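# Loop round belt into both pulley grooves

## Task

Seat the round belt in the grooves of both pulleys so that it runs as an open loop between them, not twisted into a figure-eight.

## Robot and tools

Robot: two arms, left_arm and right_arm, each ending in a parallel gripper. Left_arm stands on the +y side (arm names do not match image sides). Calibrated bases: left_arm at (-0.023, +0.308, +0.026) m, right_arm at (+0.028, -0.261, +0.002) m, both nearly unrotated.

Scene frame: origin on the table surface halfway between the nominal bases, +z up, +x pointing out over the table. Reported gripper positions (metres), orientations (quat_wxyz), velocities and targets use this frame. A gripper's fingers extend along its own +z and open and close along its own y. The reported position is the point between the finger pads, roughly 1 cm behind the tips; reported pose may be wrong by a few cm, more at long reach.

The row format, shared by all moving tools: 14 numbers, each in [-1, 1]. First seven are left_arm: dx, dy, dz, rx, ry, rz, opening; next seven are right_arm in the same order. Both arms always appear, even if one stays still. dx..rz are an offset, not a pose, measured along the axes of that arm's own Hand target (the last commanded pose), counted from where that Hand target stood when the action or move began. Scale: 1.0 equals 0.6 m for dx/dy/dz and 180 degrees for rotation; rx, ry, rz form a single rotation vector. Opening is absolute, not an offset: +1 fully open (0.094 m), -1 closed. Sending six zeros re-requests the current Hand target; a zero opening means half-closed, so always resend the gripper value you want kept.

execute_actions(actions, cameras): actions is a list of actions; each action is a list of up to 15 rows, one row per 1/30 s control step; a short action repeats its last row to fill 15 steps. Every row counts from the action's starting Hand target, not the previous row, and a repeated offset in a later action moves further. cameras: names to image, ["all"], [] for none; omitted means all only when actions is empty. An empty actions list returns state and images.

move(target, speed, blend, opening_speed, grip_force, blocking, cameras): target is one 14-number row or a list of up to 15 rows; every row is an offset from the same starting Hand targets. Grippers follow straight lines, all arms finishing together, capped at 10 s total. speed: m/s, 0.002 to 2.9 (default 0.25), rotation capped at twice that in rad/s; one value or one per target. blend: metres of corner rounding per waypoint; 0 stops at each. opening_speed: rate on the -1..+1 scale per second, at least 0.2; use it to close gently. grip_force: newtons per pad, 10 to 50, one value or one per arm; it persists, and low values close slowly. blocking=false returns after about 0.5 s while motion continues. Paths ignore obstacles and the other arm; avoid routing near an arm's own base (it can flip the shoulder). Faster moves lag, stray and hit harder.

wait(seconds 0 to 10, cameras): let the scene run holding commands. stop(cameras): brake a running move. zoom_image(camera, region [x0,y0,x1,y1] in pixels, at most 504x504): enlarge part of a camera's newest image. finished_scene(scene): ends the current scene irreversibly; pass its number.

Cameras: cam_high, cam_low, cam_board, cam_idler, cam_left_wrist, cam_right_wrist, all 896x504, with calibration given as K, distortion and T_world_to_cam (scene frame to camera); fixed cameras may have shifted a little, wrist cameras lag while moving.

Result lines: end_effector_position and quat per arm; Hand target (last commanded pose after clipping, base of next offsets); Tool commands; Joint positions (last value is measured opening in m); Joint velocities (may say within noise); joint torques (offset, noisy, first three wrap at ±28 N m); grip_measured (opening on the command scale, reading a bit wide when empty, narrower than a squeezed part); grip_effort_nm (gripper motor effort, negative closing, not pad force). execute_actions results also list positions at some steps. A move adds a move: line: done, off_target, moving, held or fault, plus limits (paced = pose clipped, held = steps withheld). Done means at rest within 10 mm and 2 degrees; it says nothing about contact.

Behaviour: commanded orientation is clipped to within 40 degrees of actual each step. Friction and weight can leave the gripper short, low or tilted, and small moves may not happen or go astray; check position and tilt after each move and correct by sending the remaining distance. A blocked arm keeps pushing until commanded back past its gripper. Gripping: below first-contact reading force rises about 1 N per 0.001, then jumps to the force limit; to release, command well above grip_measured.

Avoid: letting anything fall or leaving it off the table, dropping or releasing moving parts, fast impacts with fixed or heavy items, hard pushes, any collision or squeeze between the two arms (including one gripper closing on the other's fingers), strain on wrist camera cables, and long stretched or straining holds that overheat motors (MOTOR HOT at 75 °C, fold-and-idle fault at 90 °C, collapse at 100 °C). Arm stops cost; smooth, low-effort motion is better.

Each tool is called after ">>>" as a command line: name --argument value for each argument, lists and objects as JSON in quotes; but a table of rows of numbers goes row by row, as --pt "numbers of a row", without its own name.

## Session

>>> execute_actions --actions '[]'

>>> zoom_image --camera "cam_high" --region '[230, 130, 450, 350]'

>>> zoom_image --camera "cam_idler" --region '[360, 200, 860, 380]'

>>> zoom_image --camera "cam_low" --region '[440, 170, 640, 290]'

Scene clock: 0.00 s.
left_arm: end_effector_position=(+0.3712, +0.3547, +0.1072) grip_measured=+1.000 grip_effort_nm=n/a end_effector_quat_wxyz=(+0.562, -0.097, +0.812, +0.125) | right_arm: end_effector_position=(+0.4082, -0.2999, +0.0689) grip_measured=+1.000 grip_effort_nm=n/a end_effector_quat_wxyz=(+0.526, +0.079, +0.847, +0.018)
Joint positions: left_arm=[-0.028 1.618 0.389 0.861 -0.35 -0.031 0.094] | right_arm=[-0.137 1.517 0.367 0.686 -0.064 0.094 0.094]
Joint velocities: within noise
Joint torques (N m): no reading
Heat: left arm: 33 °C; right arm: 28 °C.
Hand target: left_arm +0.3724, +0.3554, +0.1105; +0.565, -0.101, +0.809, +0.125 | right_arm +0.4101, -0.2994, +0.0724; +0.530, +0.079, +0.844, +0.020
Tool commands: left_gripper/opening=+1.0 right_gripper/opening=+1.0
camera_calibration:
cam_left_wrist: T_world_to_cam=[[0.271424, -0.962133, -0.0250787, 0.234429], [-0.754294, -0.196462, -0.626453, 0.457661], [0.597804, 0.188951, -0.779056, -0.108075], [0, 0, 0, 1]] pos_world=[0.346189, 0.335886, 0.208385]
cam_right_wrist: T_world_to_cam=[[-0.137755, -0.989258, -0.0489189, -0.245834], [-0.852223, 0.143551, -0.503099, 0.460989], [0.504717, -0.0276144, -0.862843, -0.0495594], [0, 0, 0, 1]] pos_world=[0.384014, -0.310737, 0.177135]

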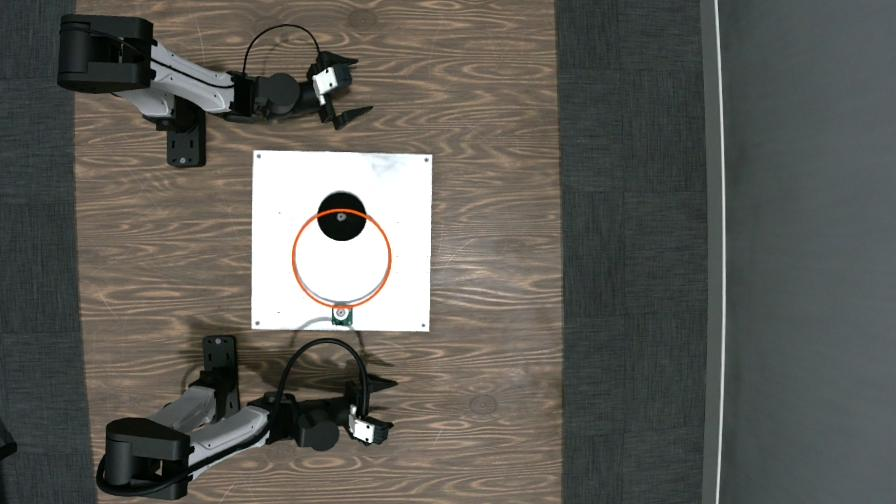

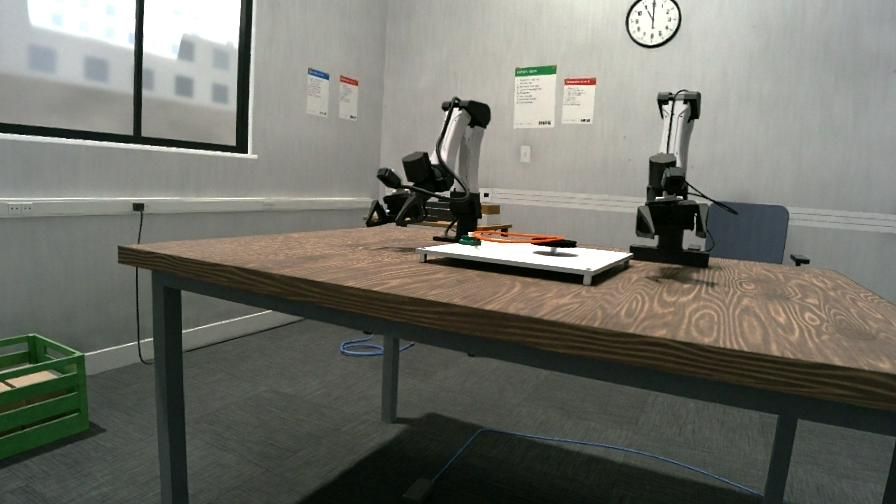

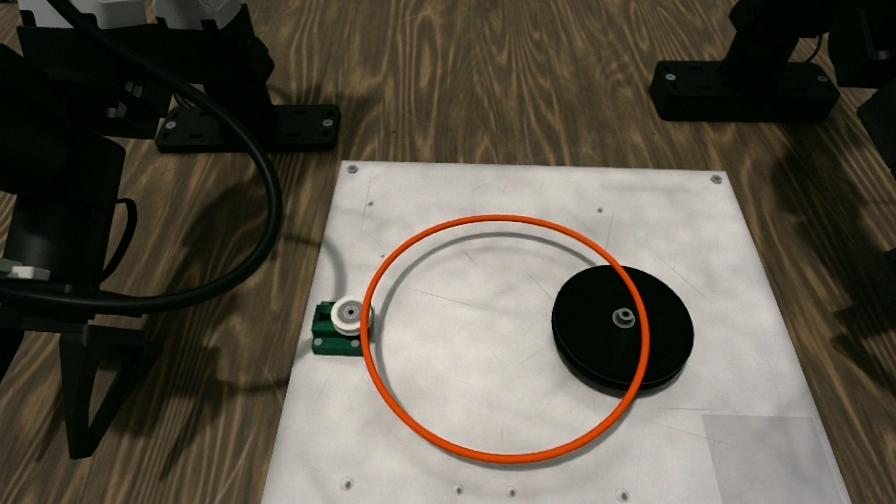

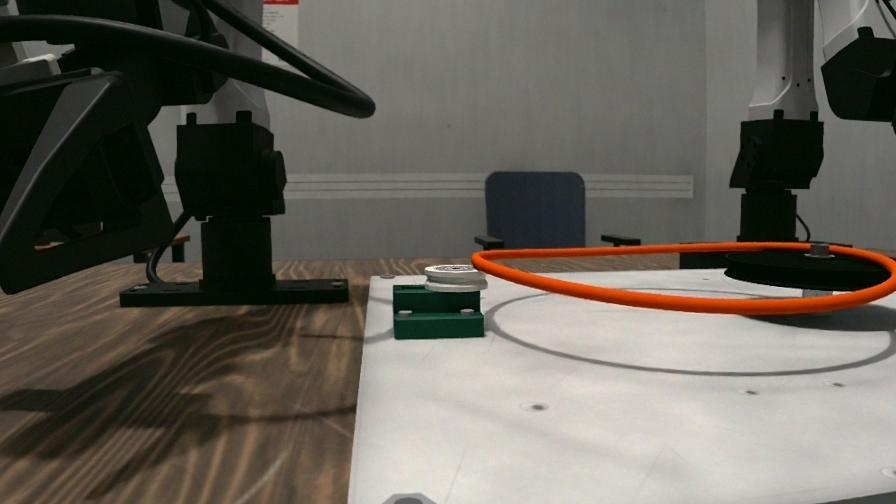

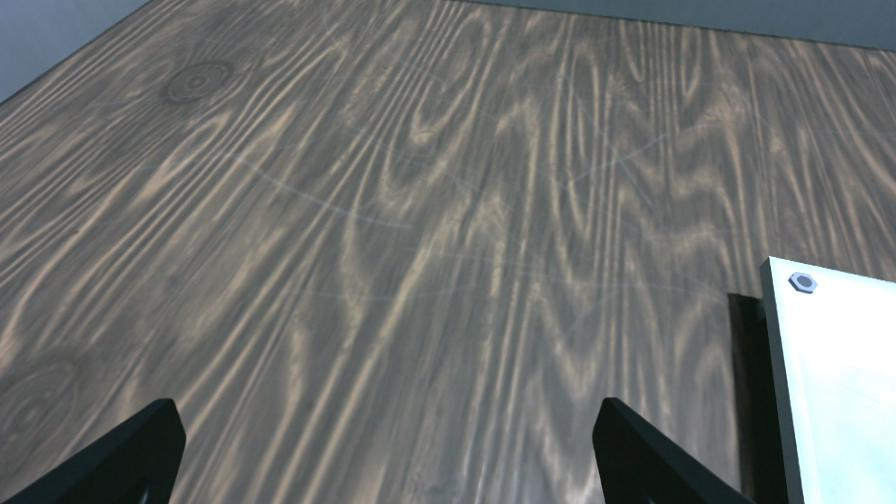

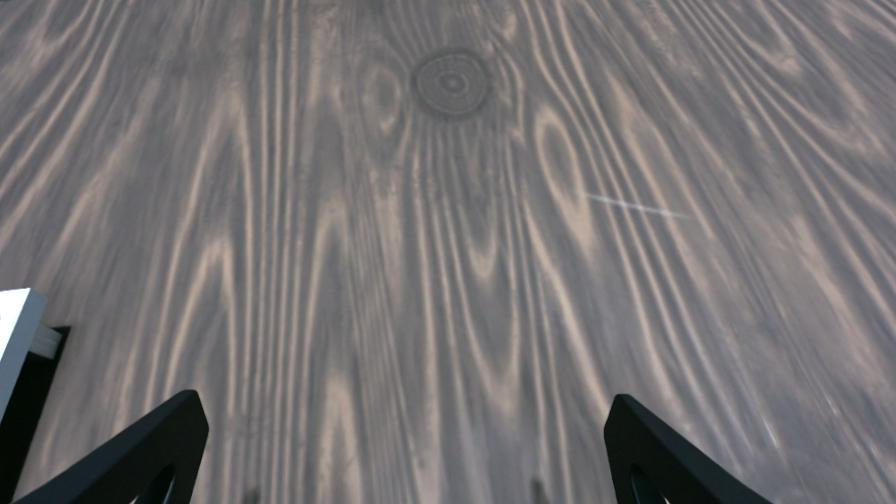

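Scaled by 2.291 from the camera's 896x504 image, which has a finer 1280x720 frame.

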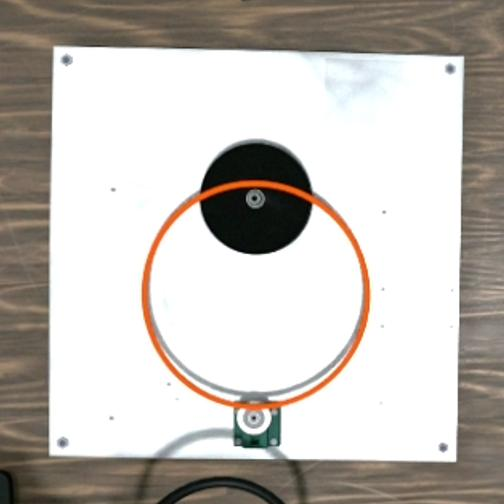

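Scaled by 1.008 from the camera's 896x504 image, which has a finer 1280x720 frame.

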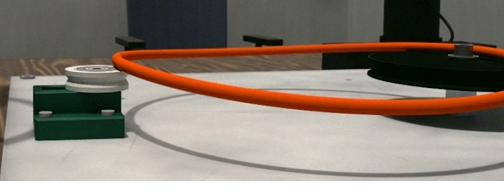

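Scaled by 2.520 from the camera's 896x504 image, which has a finer 1280x720 frame.

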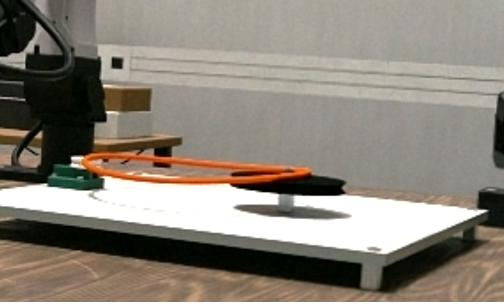

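>>> move --target '[-0.0277,-0.4693,-0.1198,0.2892,0.1870,0.2066,-0.2,0.0345,0.3428,-0.1593,-0.0835,0.1932,-0.1293,-0.2]' --speed 0.25 --cameras '["cam_high","cam_left_wrist","cam_right_wrist","cam_low"]'

Scene clock: 88.77 s.
left_arm: end_effector_position=(+0.4036, +0.0693, +0.1310) grip_measured=-0.198 grip_effort_nm=-0.11 end_effector_quat_wxyz=(+0.259, +0.359, +0.892, -0.092) | right_arm: end_effector_position=(+0.3387, -0.0853, +0.1193) grip_measured=-0.197 grip_effort_nm=-0.18 end_effector_quat_wxyz=(+0.267, -0.177, +0.945, +0.059)
Joint positions: left_arm=[-0.456 1.933 1.515 -0.612 0.138 0.265 0.038] | right_arm=[0.547 1.418 0.996 -0.601 0.078 0.16 0.038]
Joint torques (N m): left_arm=[-0.62 -8.87 9.31 0.88 0.33 0.2] | right_arm=[0.85 -5.07 9.89 1.12 0.3 0.23]
Heat: left arm: 38 °C; right arm: 37 °C.
Hand target: left_arm +0.4000, +0.0659, +0.1249; +0.239, +0.370, +0.892, -0.099 | right_arm +0.3384, -0.0885, +0.1202; +0.255, -0.168, +0.951, +0.045
Off the commanded pose: left_arm 0.008 m, 3 deg | right_arm 0.003 m, 2 deg.
move: off_target (left_arm)
camera_calibration:
cam_left_wrist: T_world_to_cam=[[-0.672992, -0.73786, 0.0514157, 0.307175], [-0.739178, 0.673418, -0.0111311, 0.293918], [-0.0264111, -0.0454965, -0.998615, 0.24189], [0, 0, 0, 1]] pos_world=[0.430373, 0.0397275, 0.229033]
cam_right_wrist: T_world_to_cam=[[0.379718, -0.9238, 0.0490703, -0.221966], [-0.9251, -0.379068, 0.0223052, 0.31381], [-0.00200457, -0.0538646, -0.998546, 0.220572], [0, 0, 0, 1]] pos_world=[0.375032, -0.0742155, 0.224143]
Images, in order (width x height): cam_high 896x504, cam_low 896x504, cam_left_wrist 896x504, cam_right_wrist 896x504.

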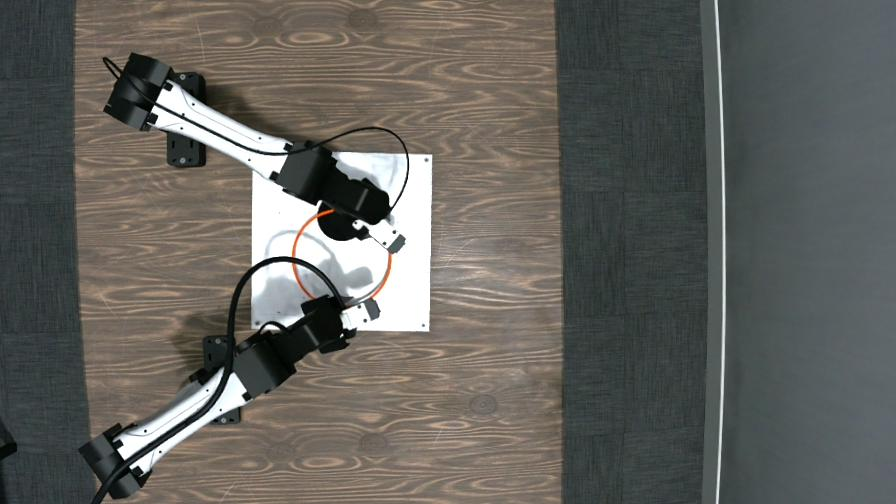

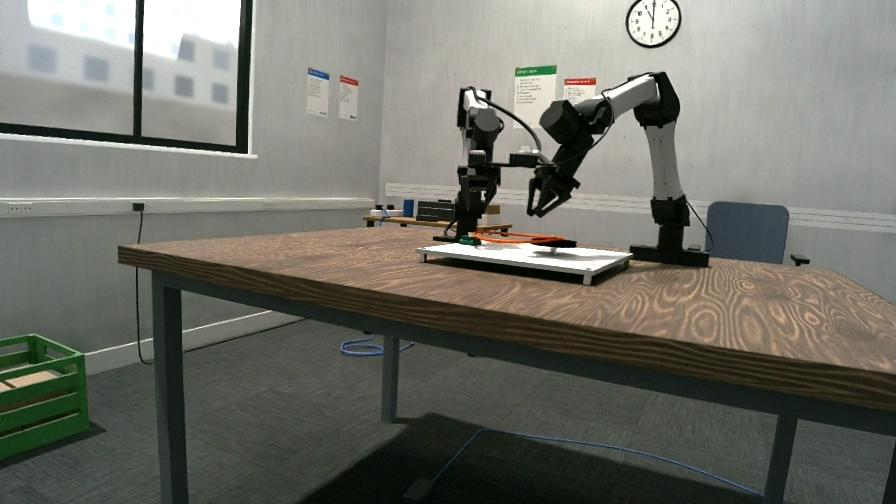

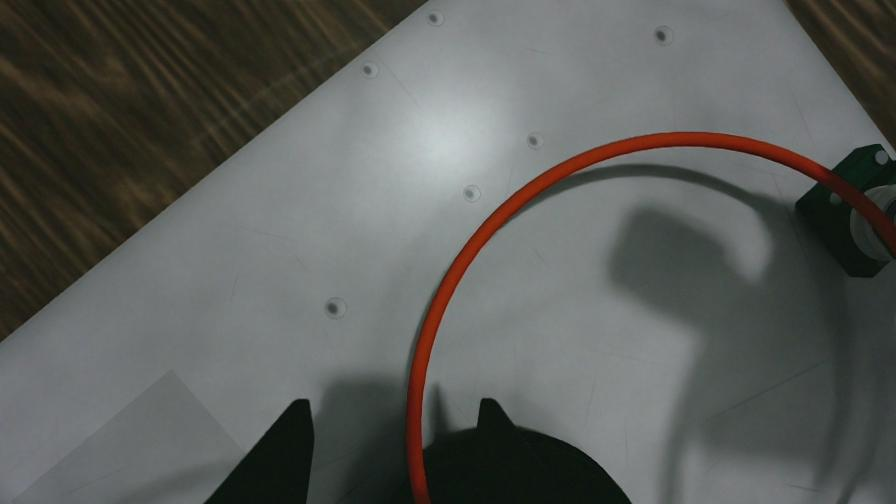

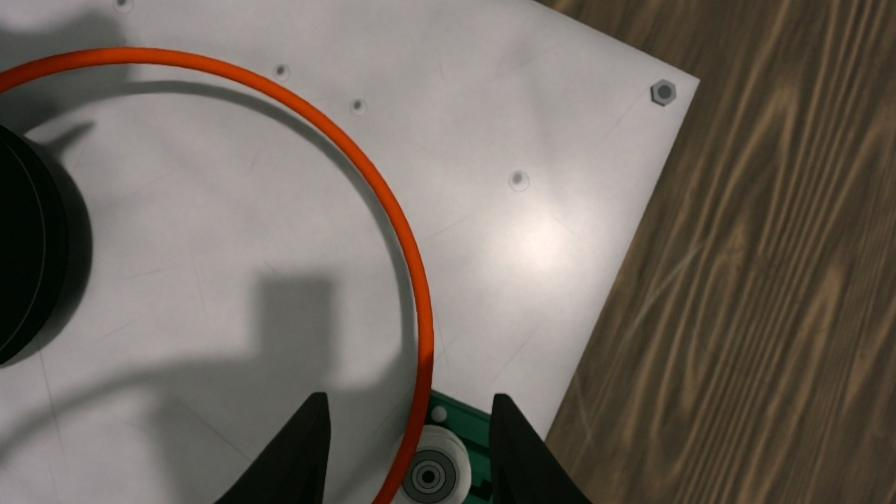

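>>> move --target '[0.0522,0.0087,0.0900,0,0,0,-0.3,0.0412,-0.0037,0.1008,0,0,0,-0.3]' --speed 0.12 --cameras '["cam_idler","cam_left_wrist","cam_right_wrist","cam_low"]'

>>> zoom_image --camera "cam_low" --region '[450, 190, 600, 270]'

>>> zoom_image --camera "cam_idler" --region '[380, 160, 640, 340]'

Scene clock: 124.27 s.
left_arm: end_effector_position=(+0.3997, +0.0722, +0.0719) grip_measured=-0.298 grip_effort_nm=-0.11 end_effector_quat_wxyz=(+0.233, +0.361, +0.898, -0.091) | right_arm: end_effector_position=(+0.3389, -0.0851, +0.0595) grip_measured=-0.297 grip_effort_nm=-0.18 end_effector_quat_wxyz=(+0.241, -0.180, +0.952, +0.049)
Joint positions: left_arm=[-0.452 2.011 1.411 -0.483 0.143 0.27 0.033] | right_arm=[0.547 1.53 0.877 -0.426 0.078 0.16 0.033]
Joint torques (N m): left_arm=[0.08 -9.57 5.41 1.74 0.31 0.16] | right_arm=[-0.27 -5.85 5.41 2.06 0.23 0.11]
Heat: left arm: 42 °C; right arm: 38 °C.
Hand target: left_arm +0.4036, +0.0697, +0.0624; +0.239, +0.370, +0.892, -0.099 | right_arm +0.3475, -0.0875, +0.0555; +0.255, -0.168, +0.951, +0.045
Off the commanded pose: left_arm 0.011 m, 2 deg | right_arm 0.010 m, 2 deg.
move: off_target (left_arm)
camera_calibration:
cam_left_wrist: T_world_to_cam=[[-0.672156, -0.737287, 0.0679245, 0.308207], [-0.73657, 0.675182, 0.0399376, 0.28356], [-0.0753069, -0.0231868, -0.996891, 0.200789], [0, 0, 0, 1]] pos_world=[0.431146, 0.0404382, 0.167905]
cam_right_wrist: T_world_to_cam=[[0.382228, -0.922237, 0.0581414, -0.22022], [-0.922707, -0.377494, 0.078167, 0.311435], [-0.0501404, -0.0835251, -0.995243, 0.174436], [0, 0, 0, 1]] pos_world=[0.380283, -0.0709605, 0.162066]
Images, in order (width x height): cam_low 896x504, cam_idler 896x504, cam_left_wrist 896x504, cam_right_wrist 896x504.

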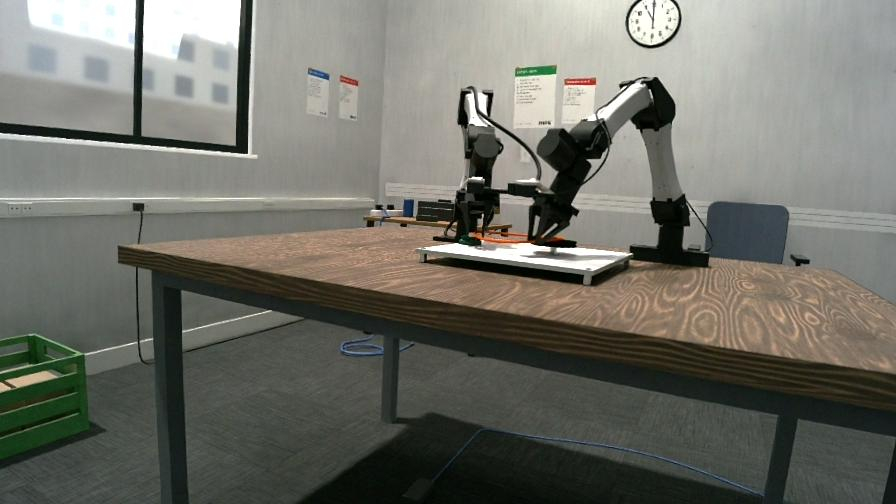

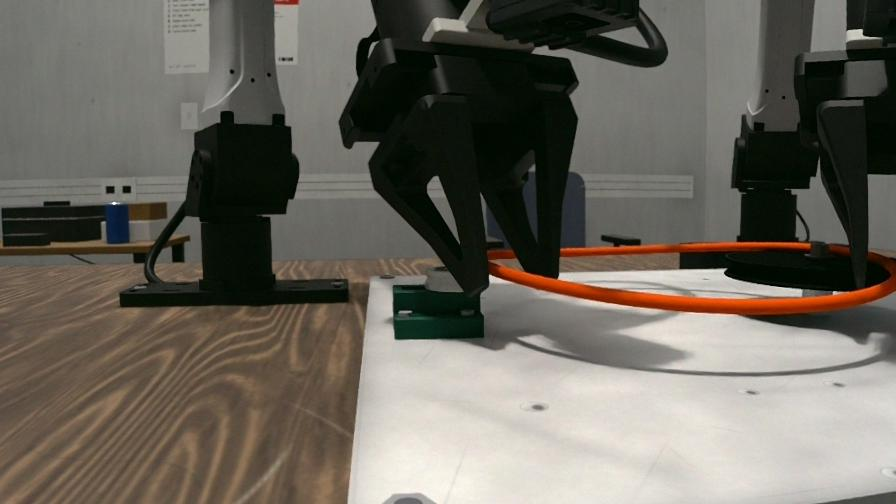

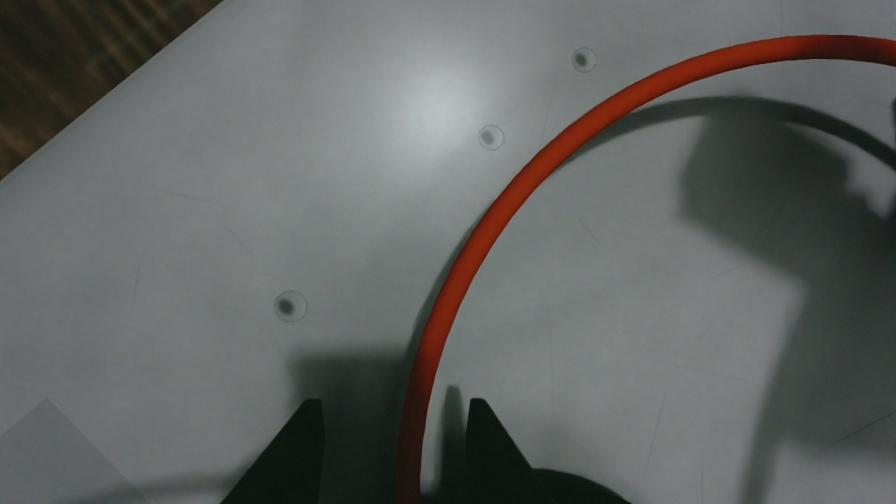

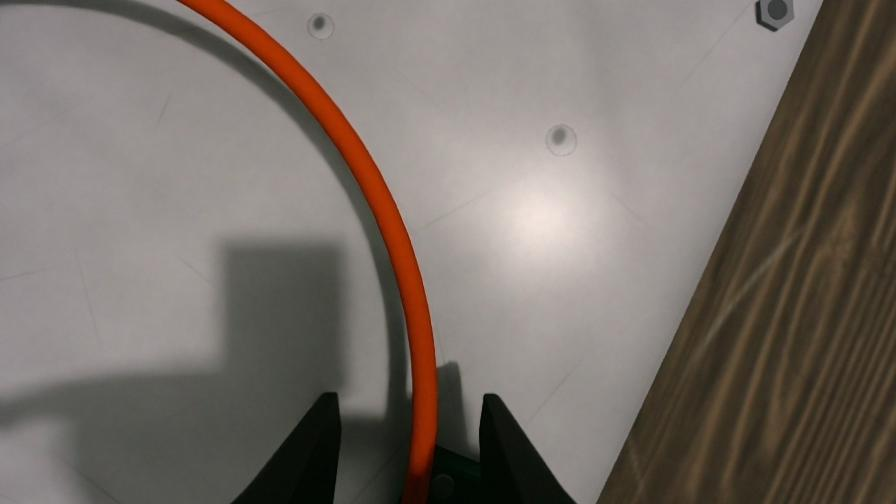

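Scaled by 3.360 from the camera's 896x504 image, which has a finer 1280x720 frame.

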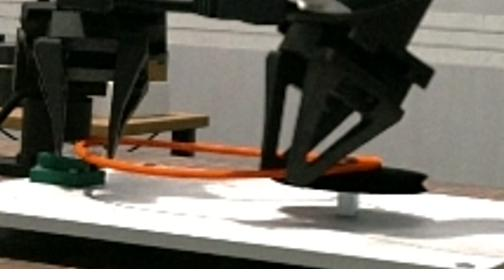

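Scaled by 1.938 from the camera's 896x504 image, which has a finer 1280x720 frame.

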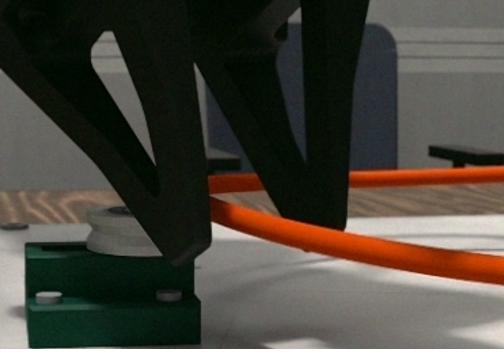

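>>> move --pt "0.0033 -0.0033 0.0058 0 0 0 -0.3 0 -0.004 0 0 0 0 -0.3" --pt "0.0033 -0.0033 0.0058 0 0 0 -1 0 -0.004 0 0 0 0 -1" --speed 0.1 --grip_force '[22,22]' --cameras '["cam_idler","cam_left_wrist","cam_right_wrist","cam_low"]'

>>> zoom_image --camera "cam_low" --region '[450, 190, 600, 270]'

>>> zoom_image --camera "cam_idler" --region '[380, 160, 640, 340]'

Scene clock: 137.97 s.
left_arm: end_effector_position=(+0.4002, +0.0720, +0.0703) grip_measured=-0.890 grip_effort_nm=-0.52 end_effector_quat_wxyz=(+0.237, +0.364, +0.896, -0.091) | right_arm: end_effector_position=(+0.3414, -0.0882, +0.0598) grip_measured=-0.889 grip_effort_nm=-0.54 end_effector_quat_wxyz=(+0.243, -0.170, +0.954, +0.049)
Joint positions: left_arm=[-0.452 2.011 1.4 -0.466 0.143 0.278 0.005] | right_arm=[0.536 1.53 0.877 -0.423 0.078 0.169 0.005]
Joint torques (N m): left_arm=[-0.34 -9.02 5.34 1.74 0.32 0.18] | right_arm=[-0.1 -6 5.24 2.05 0.19 0.03]
Heat: left arm: 42 °C; right arm: 36 °C.
Hand target: left_arm +0.4022, +0.0683, +0.0584; +0.239, +0.370, +0.892, -0.099 | right_arm +0.3484, -0.0899, +0.0555; +0.255, -0.168, +0.951, +0.045
Off the commanded pose: left_arm 0.013 m, 1 deg | right_arm 0.008 m, 2 deg.
grip_force (N): 22, 22
move: off_target (left_arm); target 2's new opening was sent with left_arm's hand 0.013 m and 2 deg from that target
camera_calibration:
cam_left_wrist: T_world_to_cam=[[-0.677613, -0.732773, 0.0623207, 0.310775], [-0.732362, 0.680088, 0.0335701, 0.282578], [-0.0669828, -0.0228937, -0.997491, 0.195857], [0, 0, 0, 1]] pos_world=[0.430654, 0.0400331, 0.166512]
cam_right_wrist: T_world_to_cam=[[0.364481, -0.929684, 0.0533058, -0.218355], [-0.929827, -0.360222, 0.0752476, 0.316586], [-0.0507546, -0.0769914, -0.995739, 0.175389], [0, 0, 0, 1]] pos_world=[0.382858, -0.0754569, 0.162459]
Images, in order (width x height): cam_low 896x504, cam_idler 896x504, cam_left_wrist 896x504, cam_right_wrist 896x504.

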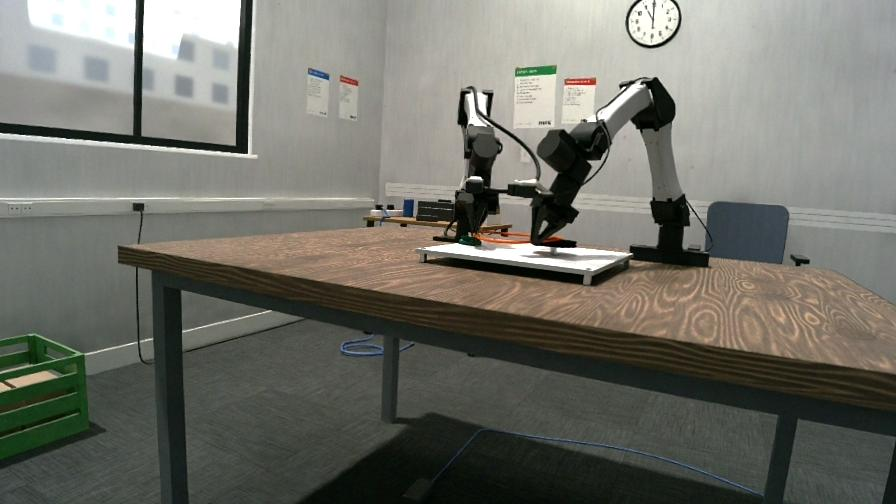

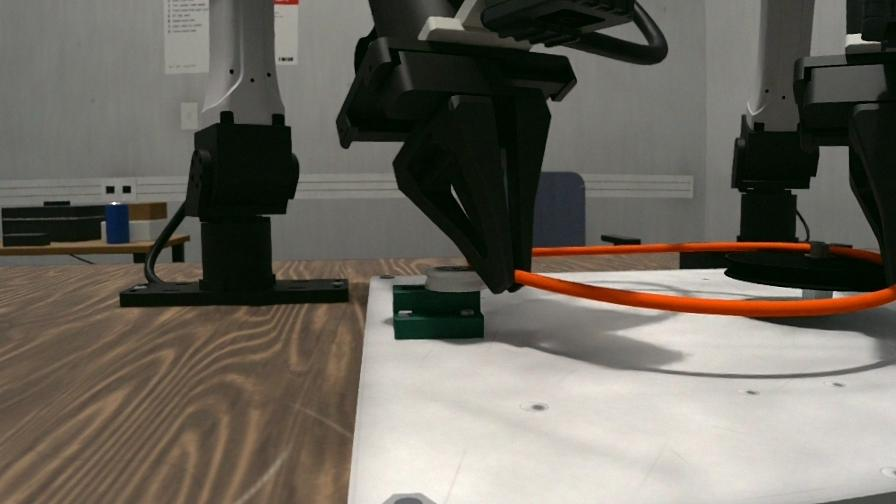

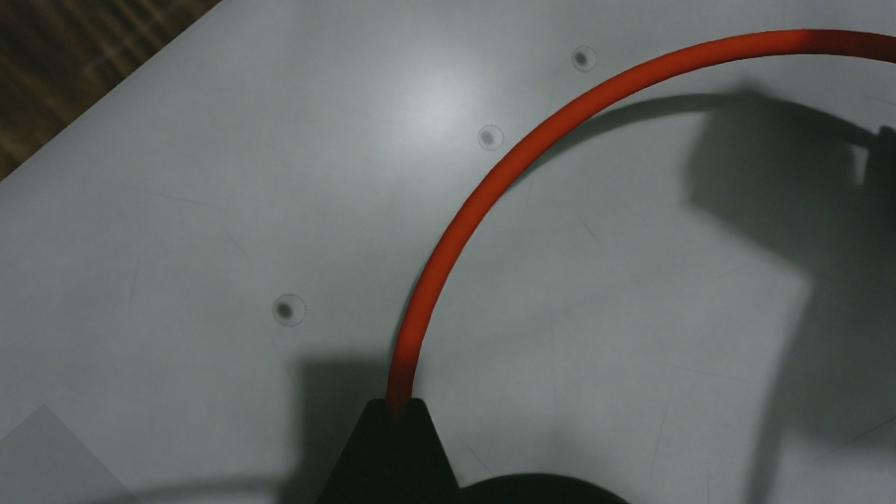

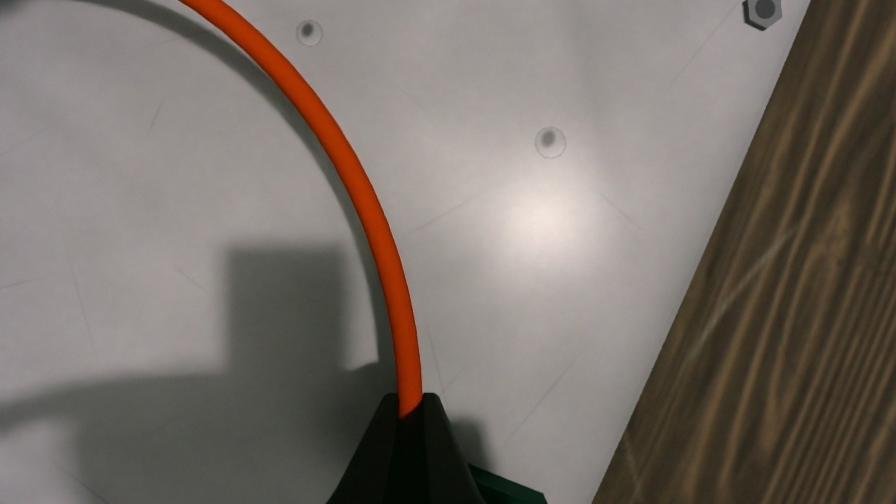

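Scaled by 3.360 from the camera's 896x504 image, which has a finer 1280x720 frame.

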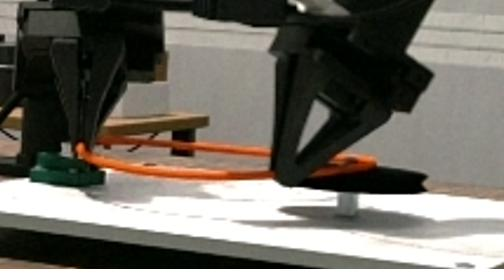

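Scaled by 1.938 from the camera's 896x504 image, which has a finer 1280x720 frame.

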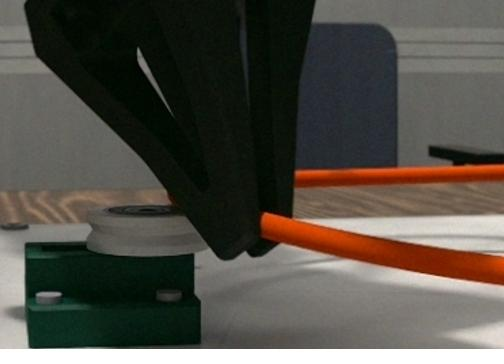

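>>> move --pt "-0.025 0 -0.0433 0 0 0 -1 -0.0208 0 -0.0361 0 0 0 -1" --pt "0.0312 0.0648 -0.0757 0 0 0 -1 -0.048 0.0861 -0.0204 0 0 0 -1" --speed 0.1 --blend '[0.01,0]' --cameras '["cam_high","cam_low","cam_board","cam_idler"]'

>>> zoom_image --camera "cam_low" --region '[450, 190, 600, 270]'

>>> zoom_image --camera "cam_high" --region '[230, 130, 450, 350]'

Scene clock: 160.93 s.
left_arm: end_effector_position=(+0.4143, +0.1222, +0.0802) grip_measured=-0.890 grip_effort_nm=-0.52 end_effector_quat_wxyz=(+0.247, +0.362, +0.895, -0.090) | right_arm: end_effector_position=(+0.3470, -0.0319, +0.0807) grip_measured=-0.889 grip_effort_nm=-0.54 end_effector_quat_wxyz=(+0.264, -0.173, +0.947, +0.062)
Joint positions: left_arm=[-0.323 1.966 1.37 -0.48 0.201 0.388 0.005] | right_arm=[0.678 1.609 1.021 -0.45 0.14 0.284 0.005]
Joint torques (N m): left_arm=[-0.23 -14.53 5.42 0.88 0.35 0.22] | right_arm=[0.76 -6.67 9.61 1.11 0.36 0.23]
Heat: left arm: 43 °C; right arm: 35 °C.
Hand target: left_arm +0.4022, +0.1234, +0.0885; +0.239, +0.370, +0.892, -0.099 | right_arm +0.3483, -0.0348, +0.0805; +0.255, -0.168, +0.951, +0.045
Off the commanded pose: left_arm 0.015 m, 2 deg | right_arm 0.003 m, 2 deg.
grip_force (N): 22, 22
move: off_target (left_arm)
Images, in order (width x height): cam_high 896x504, cam_low 896x504, cam_board 896x504, cam_idler 896x504.

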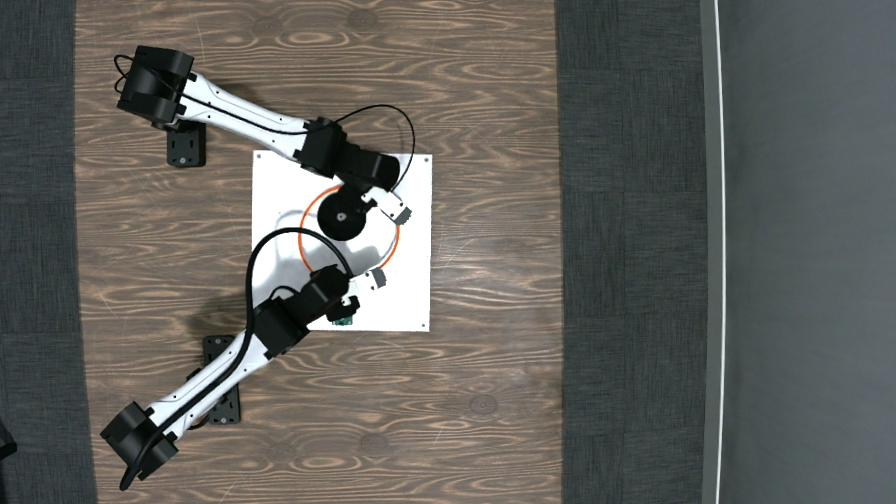

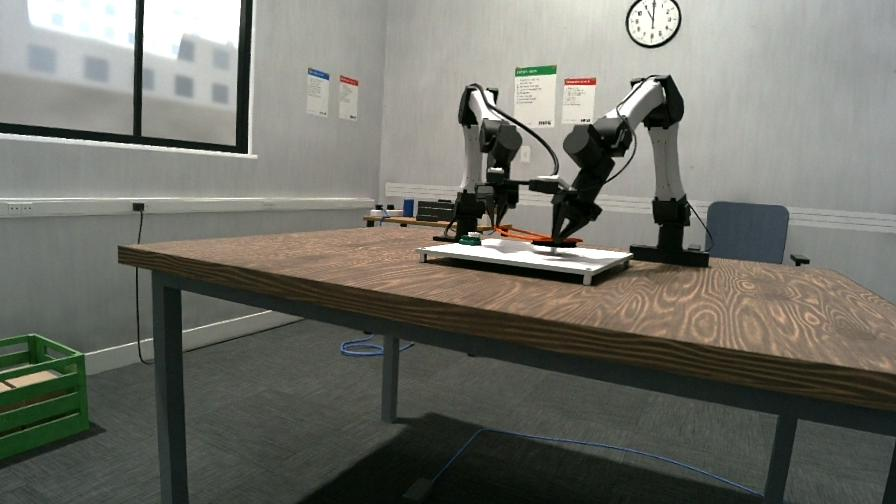

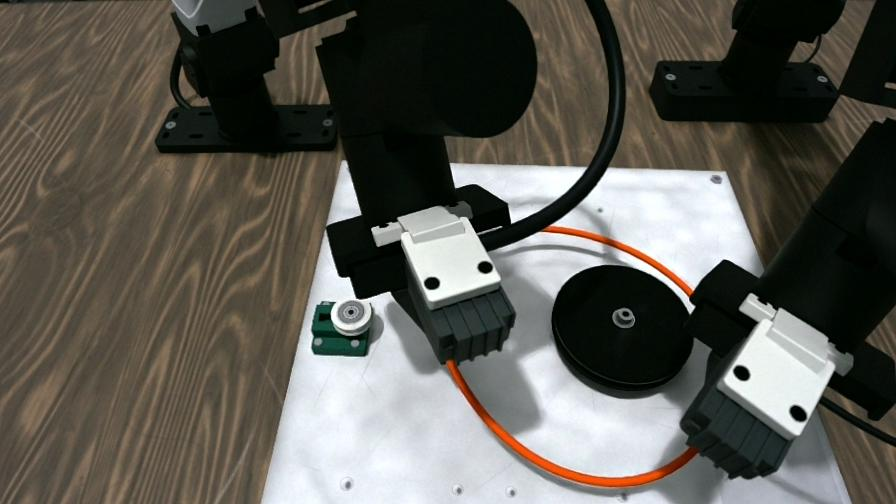

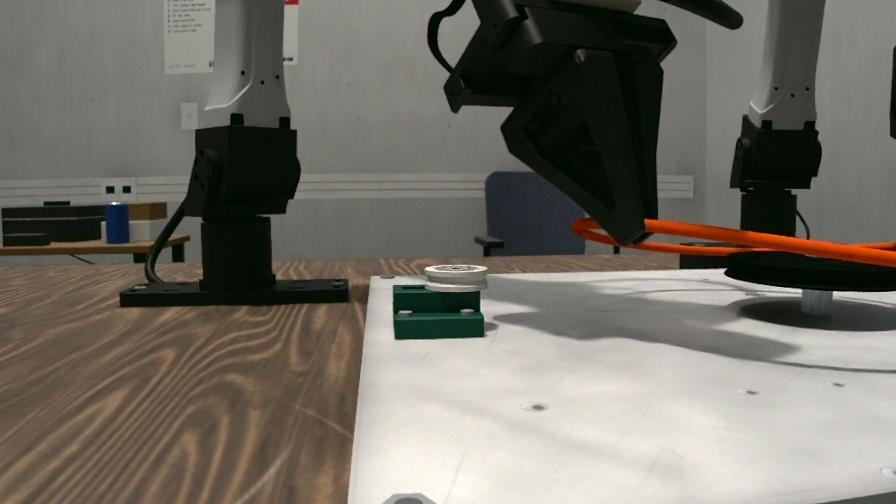

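Scaled by 3.360 from the camera's 896x504 image, which has a finer 1280x720 frame.

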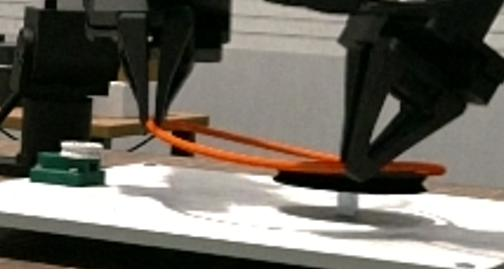

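Scaled by 2.291 from the camera's 896x504 image, which has a finer 1280x720 frame.

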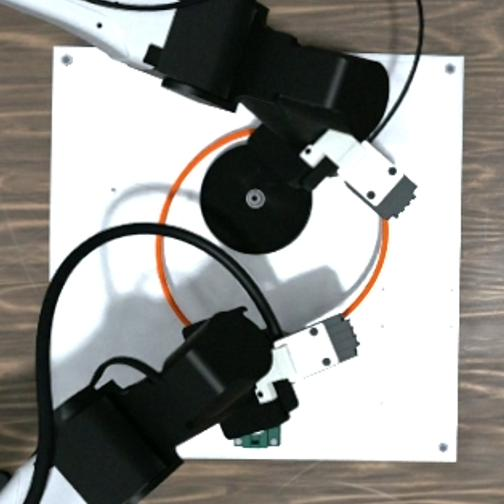

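>>> move --target '[0.0153,0.0063,0.046,0,0,0,-1,0.0345,0.0122,0.0388,0,0,0,-1]' --speed 0.08 --cameras '["cam_high","cam_low","cam_board","cam_idler"]'

>>> zoom_image --camera "cam_low" --region '[470, 200, 590, 270]'

>>> zoom_image --camera "cam_high" --region '[230, 130, 450, 350]'

>>> zoom_image --camera "cam_idler" --region '[560, 180, 896, 360]'

Scene clock: 175.97 s.
left_arm: end_effector_position=(+0.4051, +0.1245, +0.0697) grip_measured=-0.890 grip_effort_nm=-0.52 end_effector_quat_wxyz=(+0.232, +0.363, +0.897, -0.093) | right_arm: end_effector_position=(+0.3345, -0.0315, +0.0542) grip_measured=-0.889 grip_effort_nm=-0.54 end_effector_quat_wxyz=(+0.240, -0.175, +0.954, +0.051)
Joint positions: left_arm=[-0.323 1.966 1.339 -0.478 0.205 0.391 0.005] | right_arm=[0.705 1.649 0.978 -0.426 0.151 0.312 0.005]
Joint torques (N m): left_arm=[-0.14 -8.87 5.14 1.7 0.34 0.26] | right_arm=[1.17 -7.04 5.35 2 0.39 0.22]
Heat: left arm: 48 °C; right arm: 34 °C.
Hand target: left_arm +0.4091, +0.1219, +0.0601; +0.239, +0.370, +0.892, -0.099 | right_arm +0.3399, -0.0302, +0.0499; +0.255, -0.168, +0.951, +0.045
Off the commanded pose: left_arm 0.011 m, 1 deg | right_arm 0.007 m, 2 deg.
grip_force (N): 22, 22
move: off_target (left_arm)
Images, in order (width x height): cam_high 896x504, cam_low 896x504, cam_board 896x504, cam_idler 896x504.

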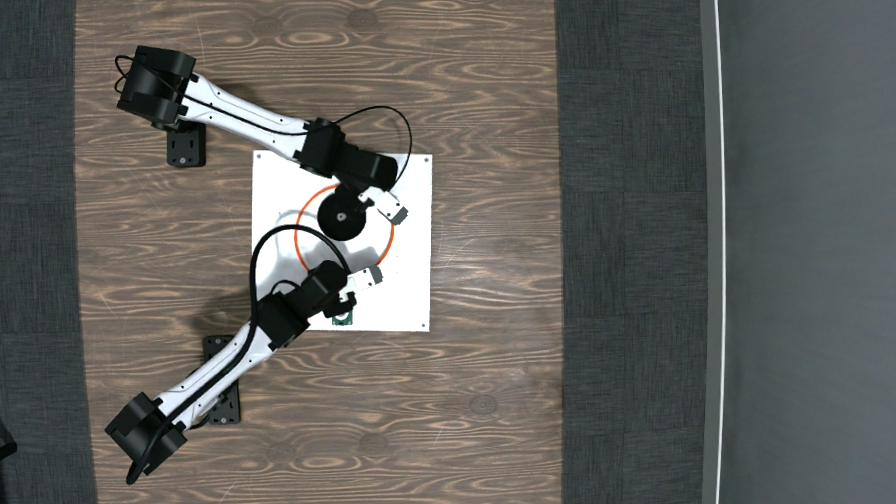

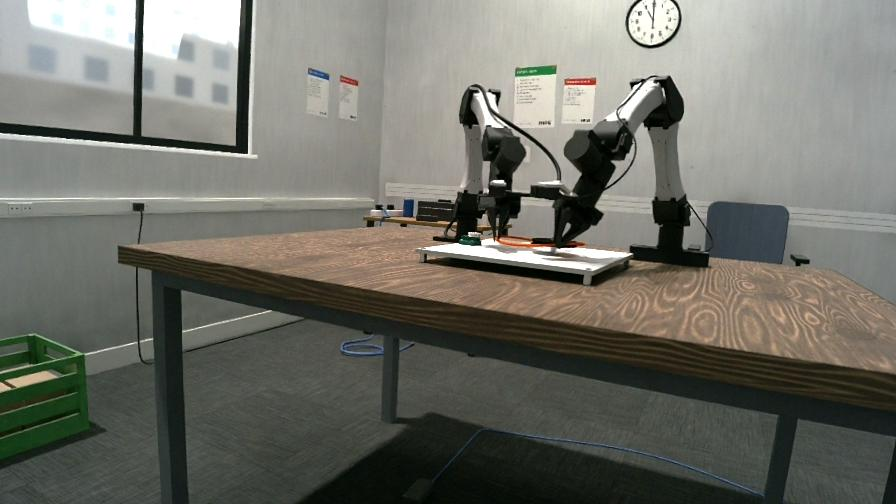

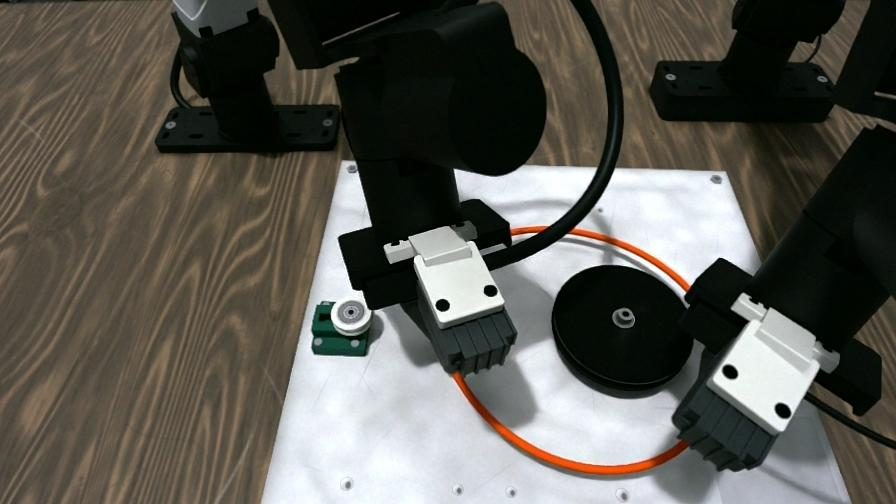

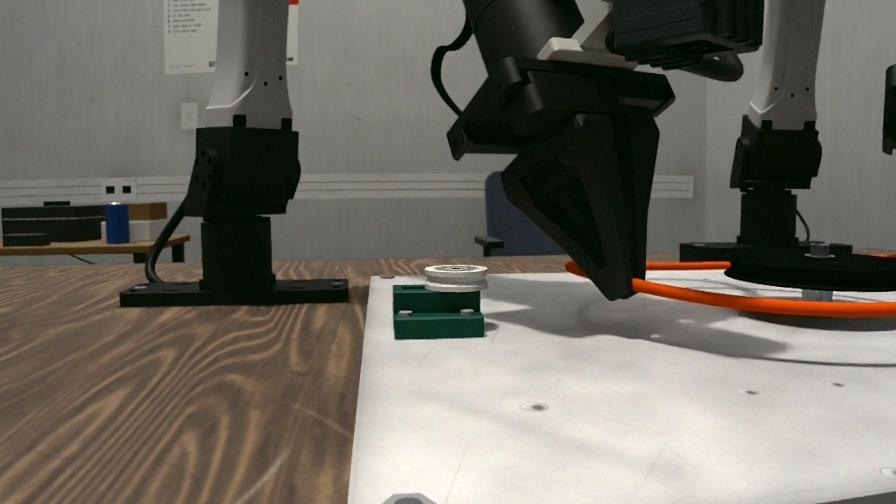

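Scaled by 4.200 from the camera's 896x504 image, which has a finer 1280x720 frame.

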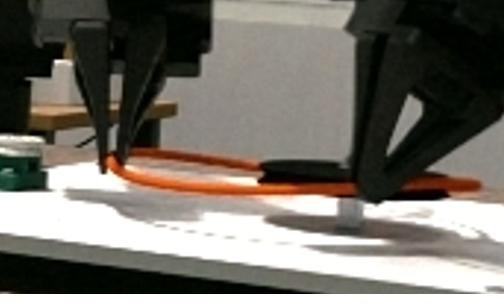

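Scaled by 2.291 from the camera's 896x504 image, which has a finer 1280x720 frame.

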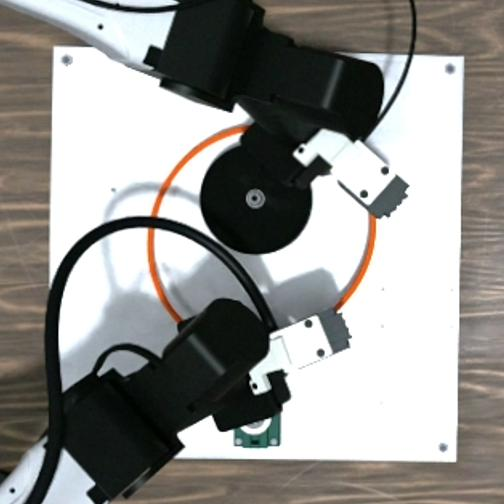

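Scaled by 1.500 from the camera's 896x504 image, which has a finer 1280x720 frame.

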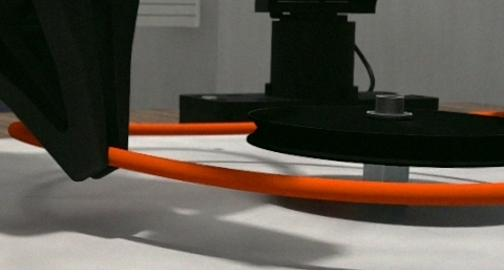

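>>> zoom_image --camera "cam_low" --region '[525, 228, 590, 262]'

Scaled by 7.754 from the camera's 896x504 image, which has a finer 1280x720 frame.

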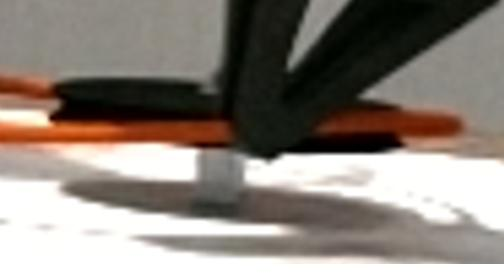

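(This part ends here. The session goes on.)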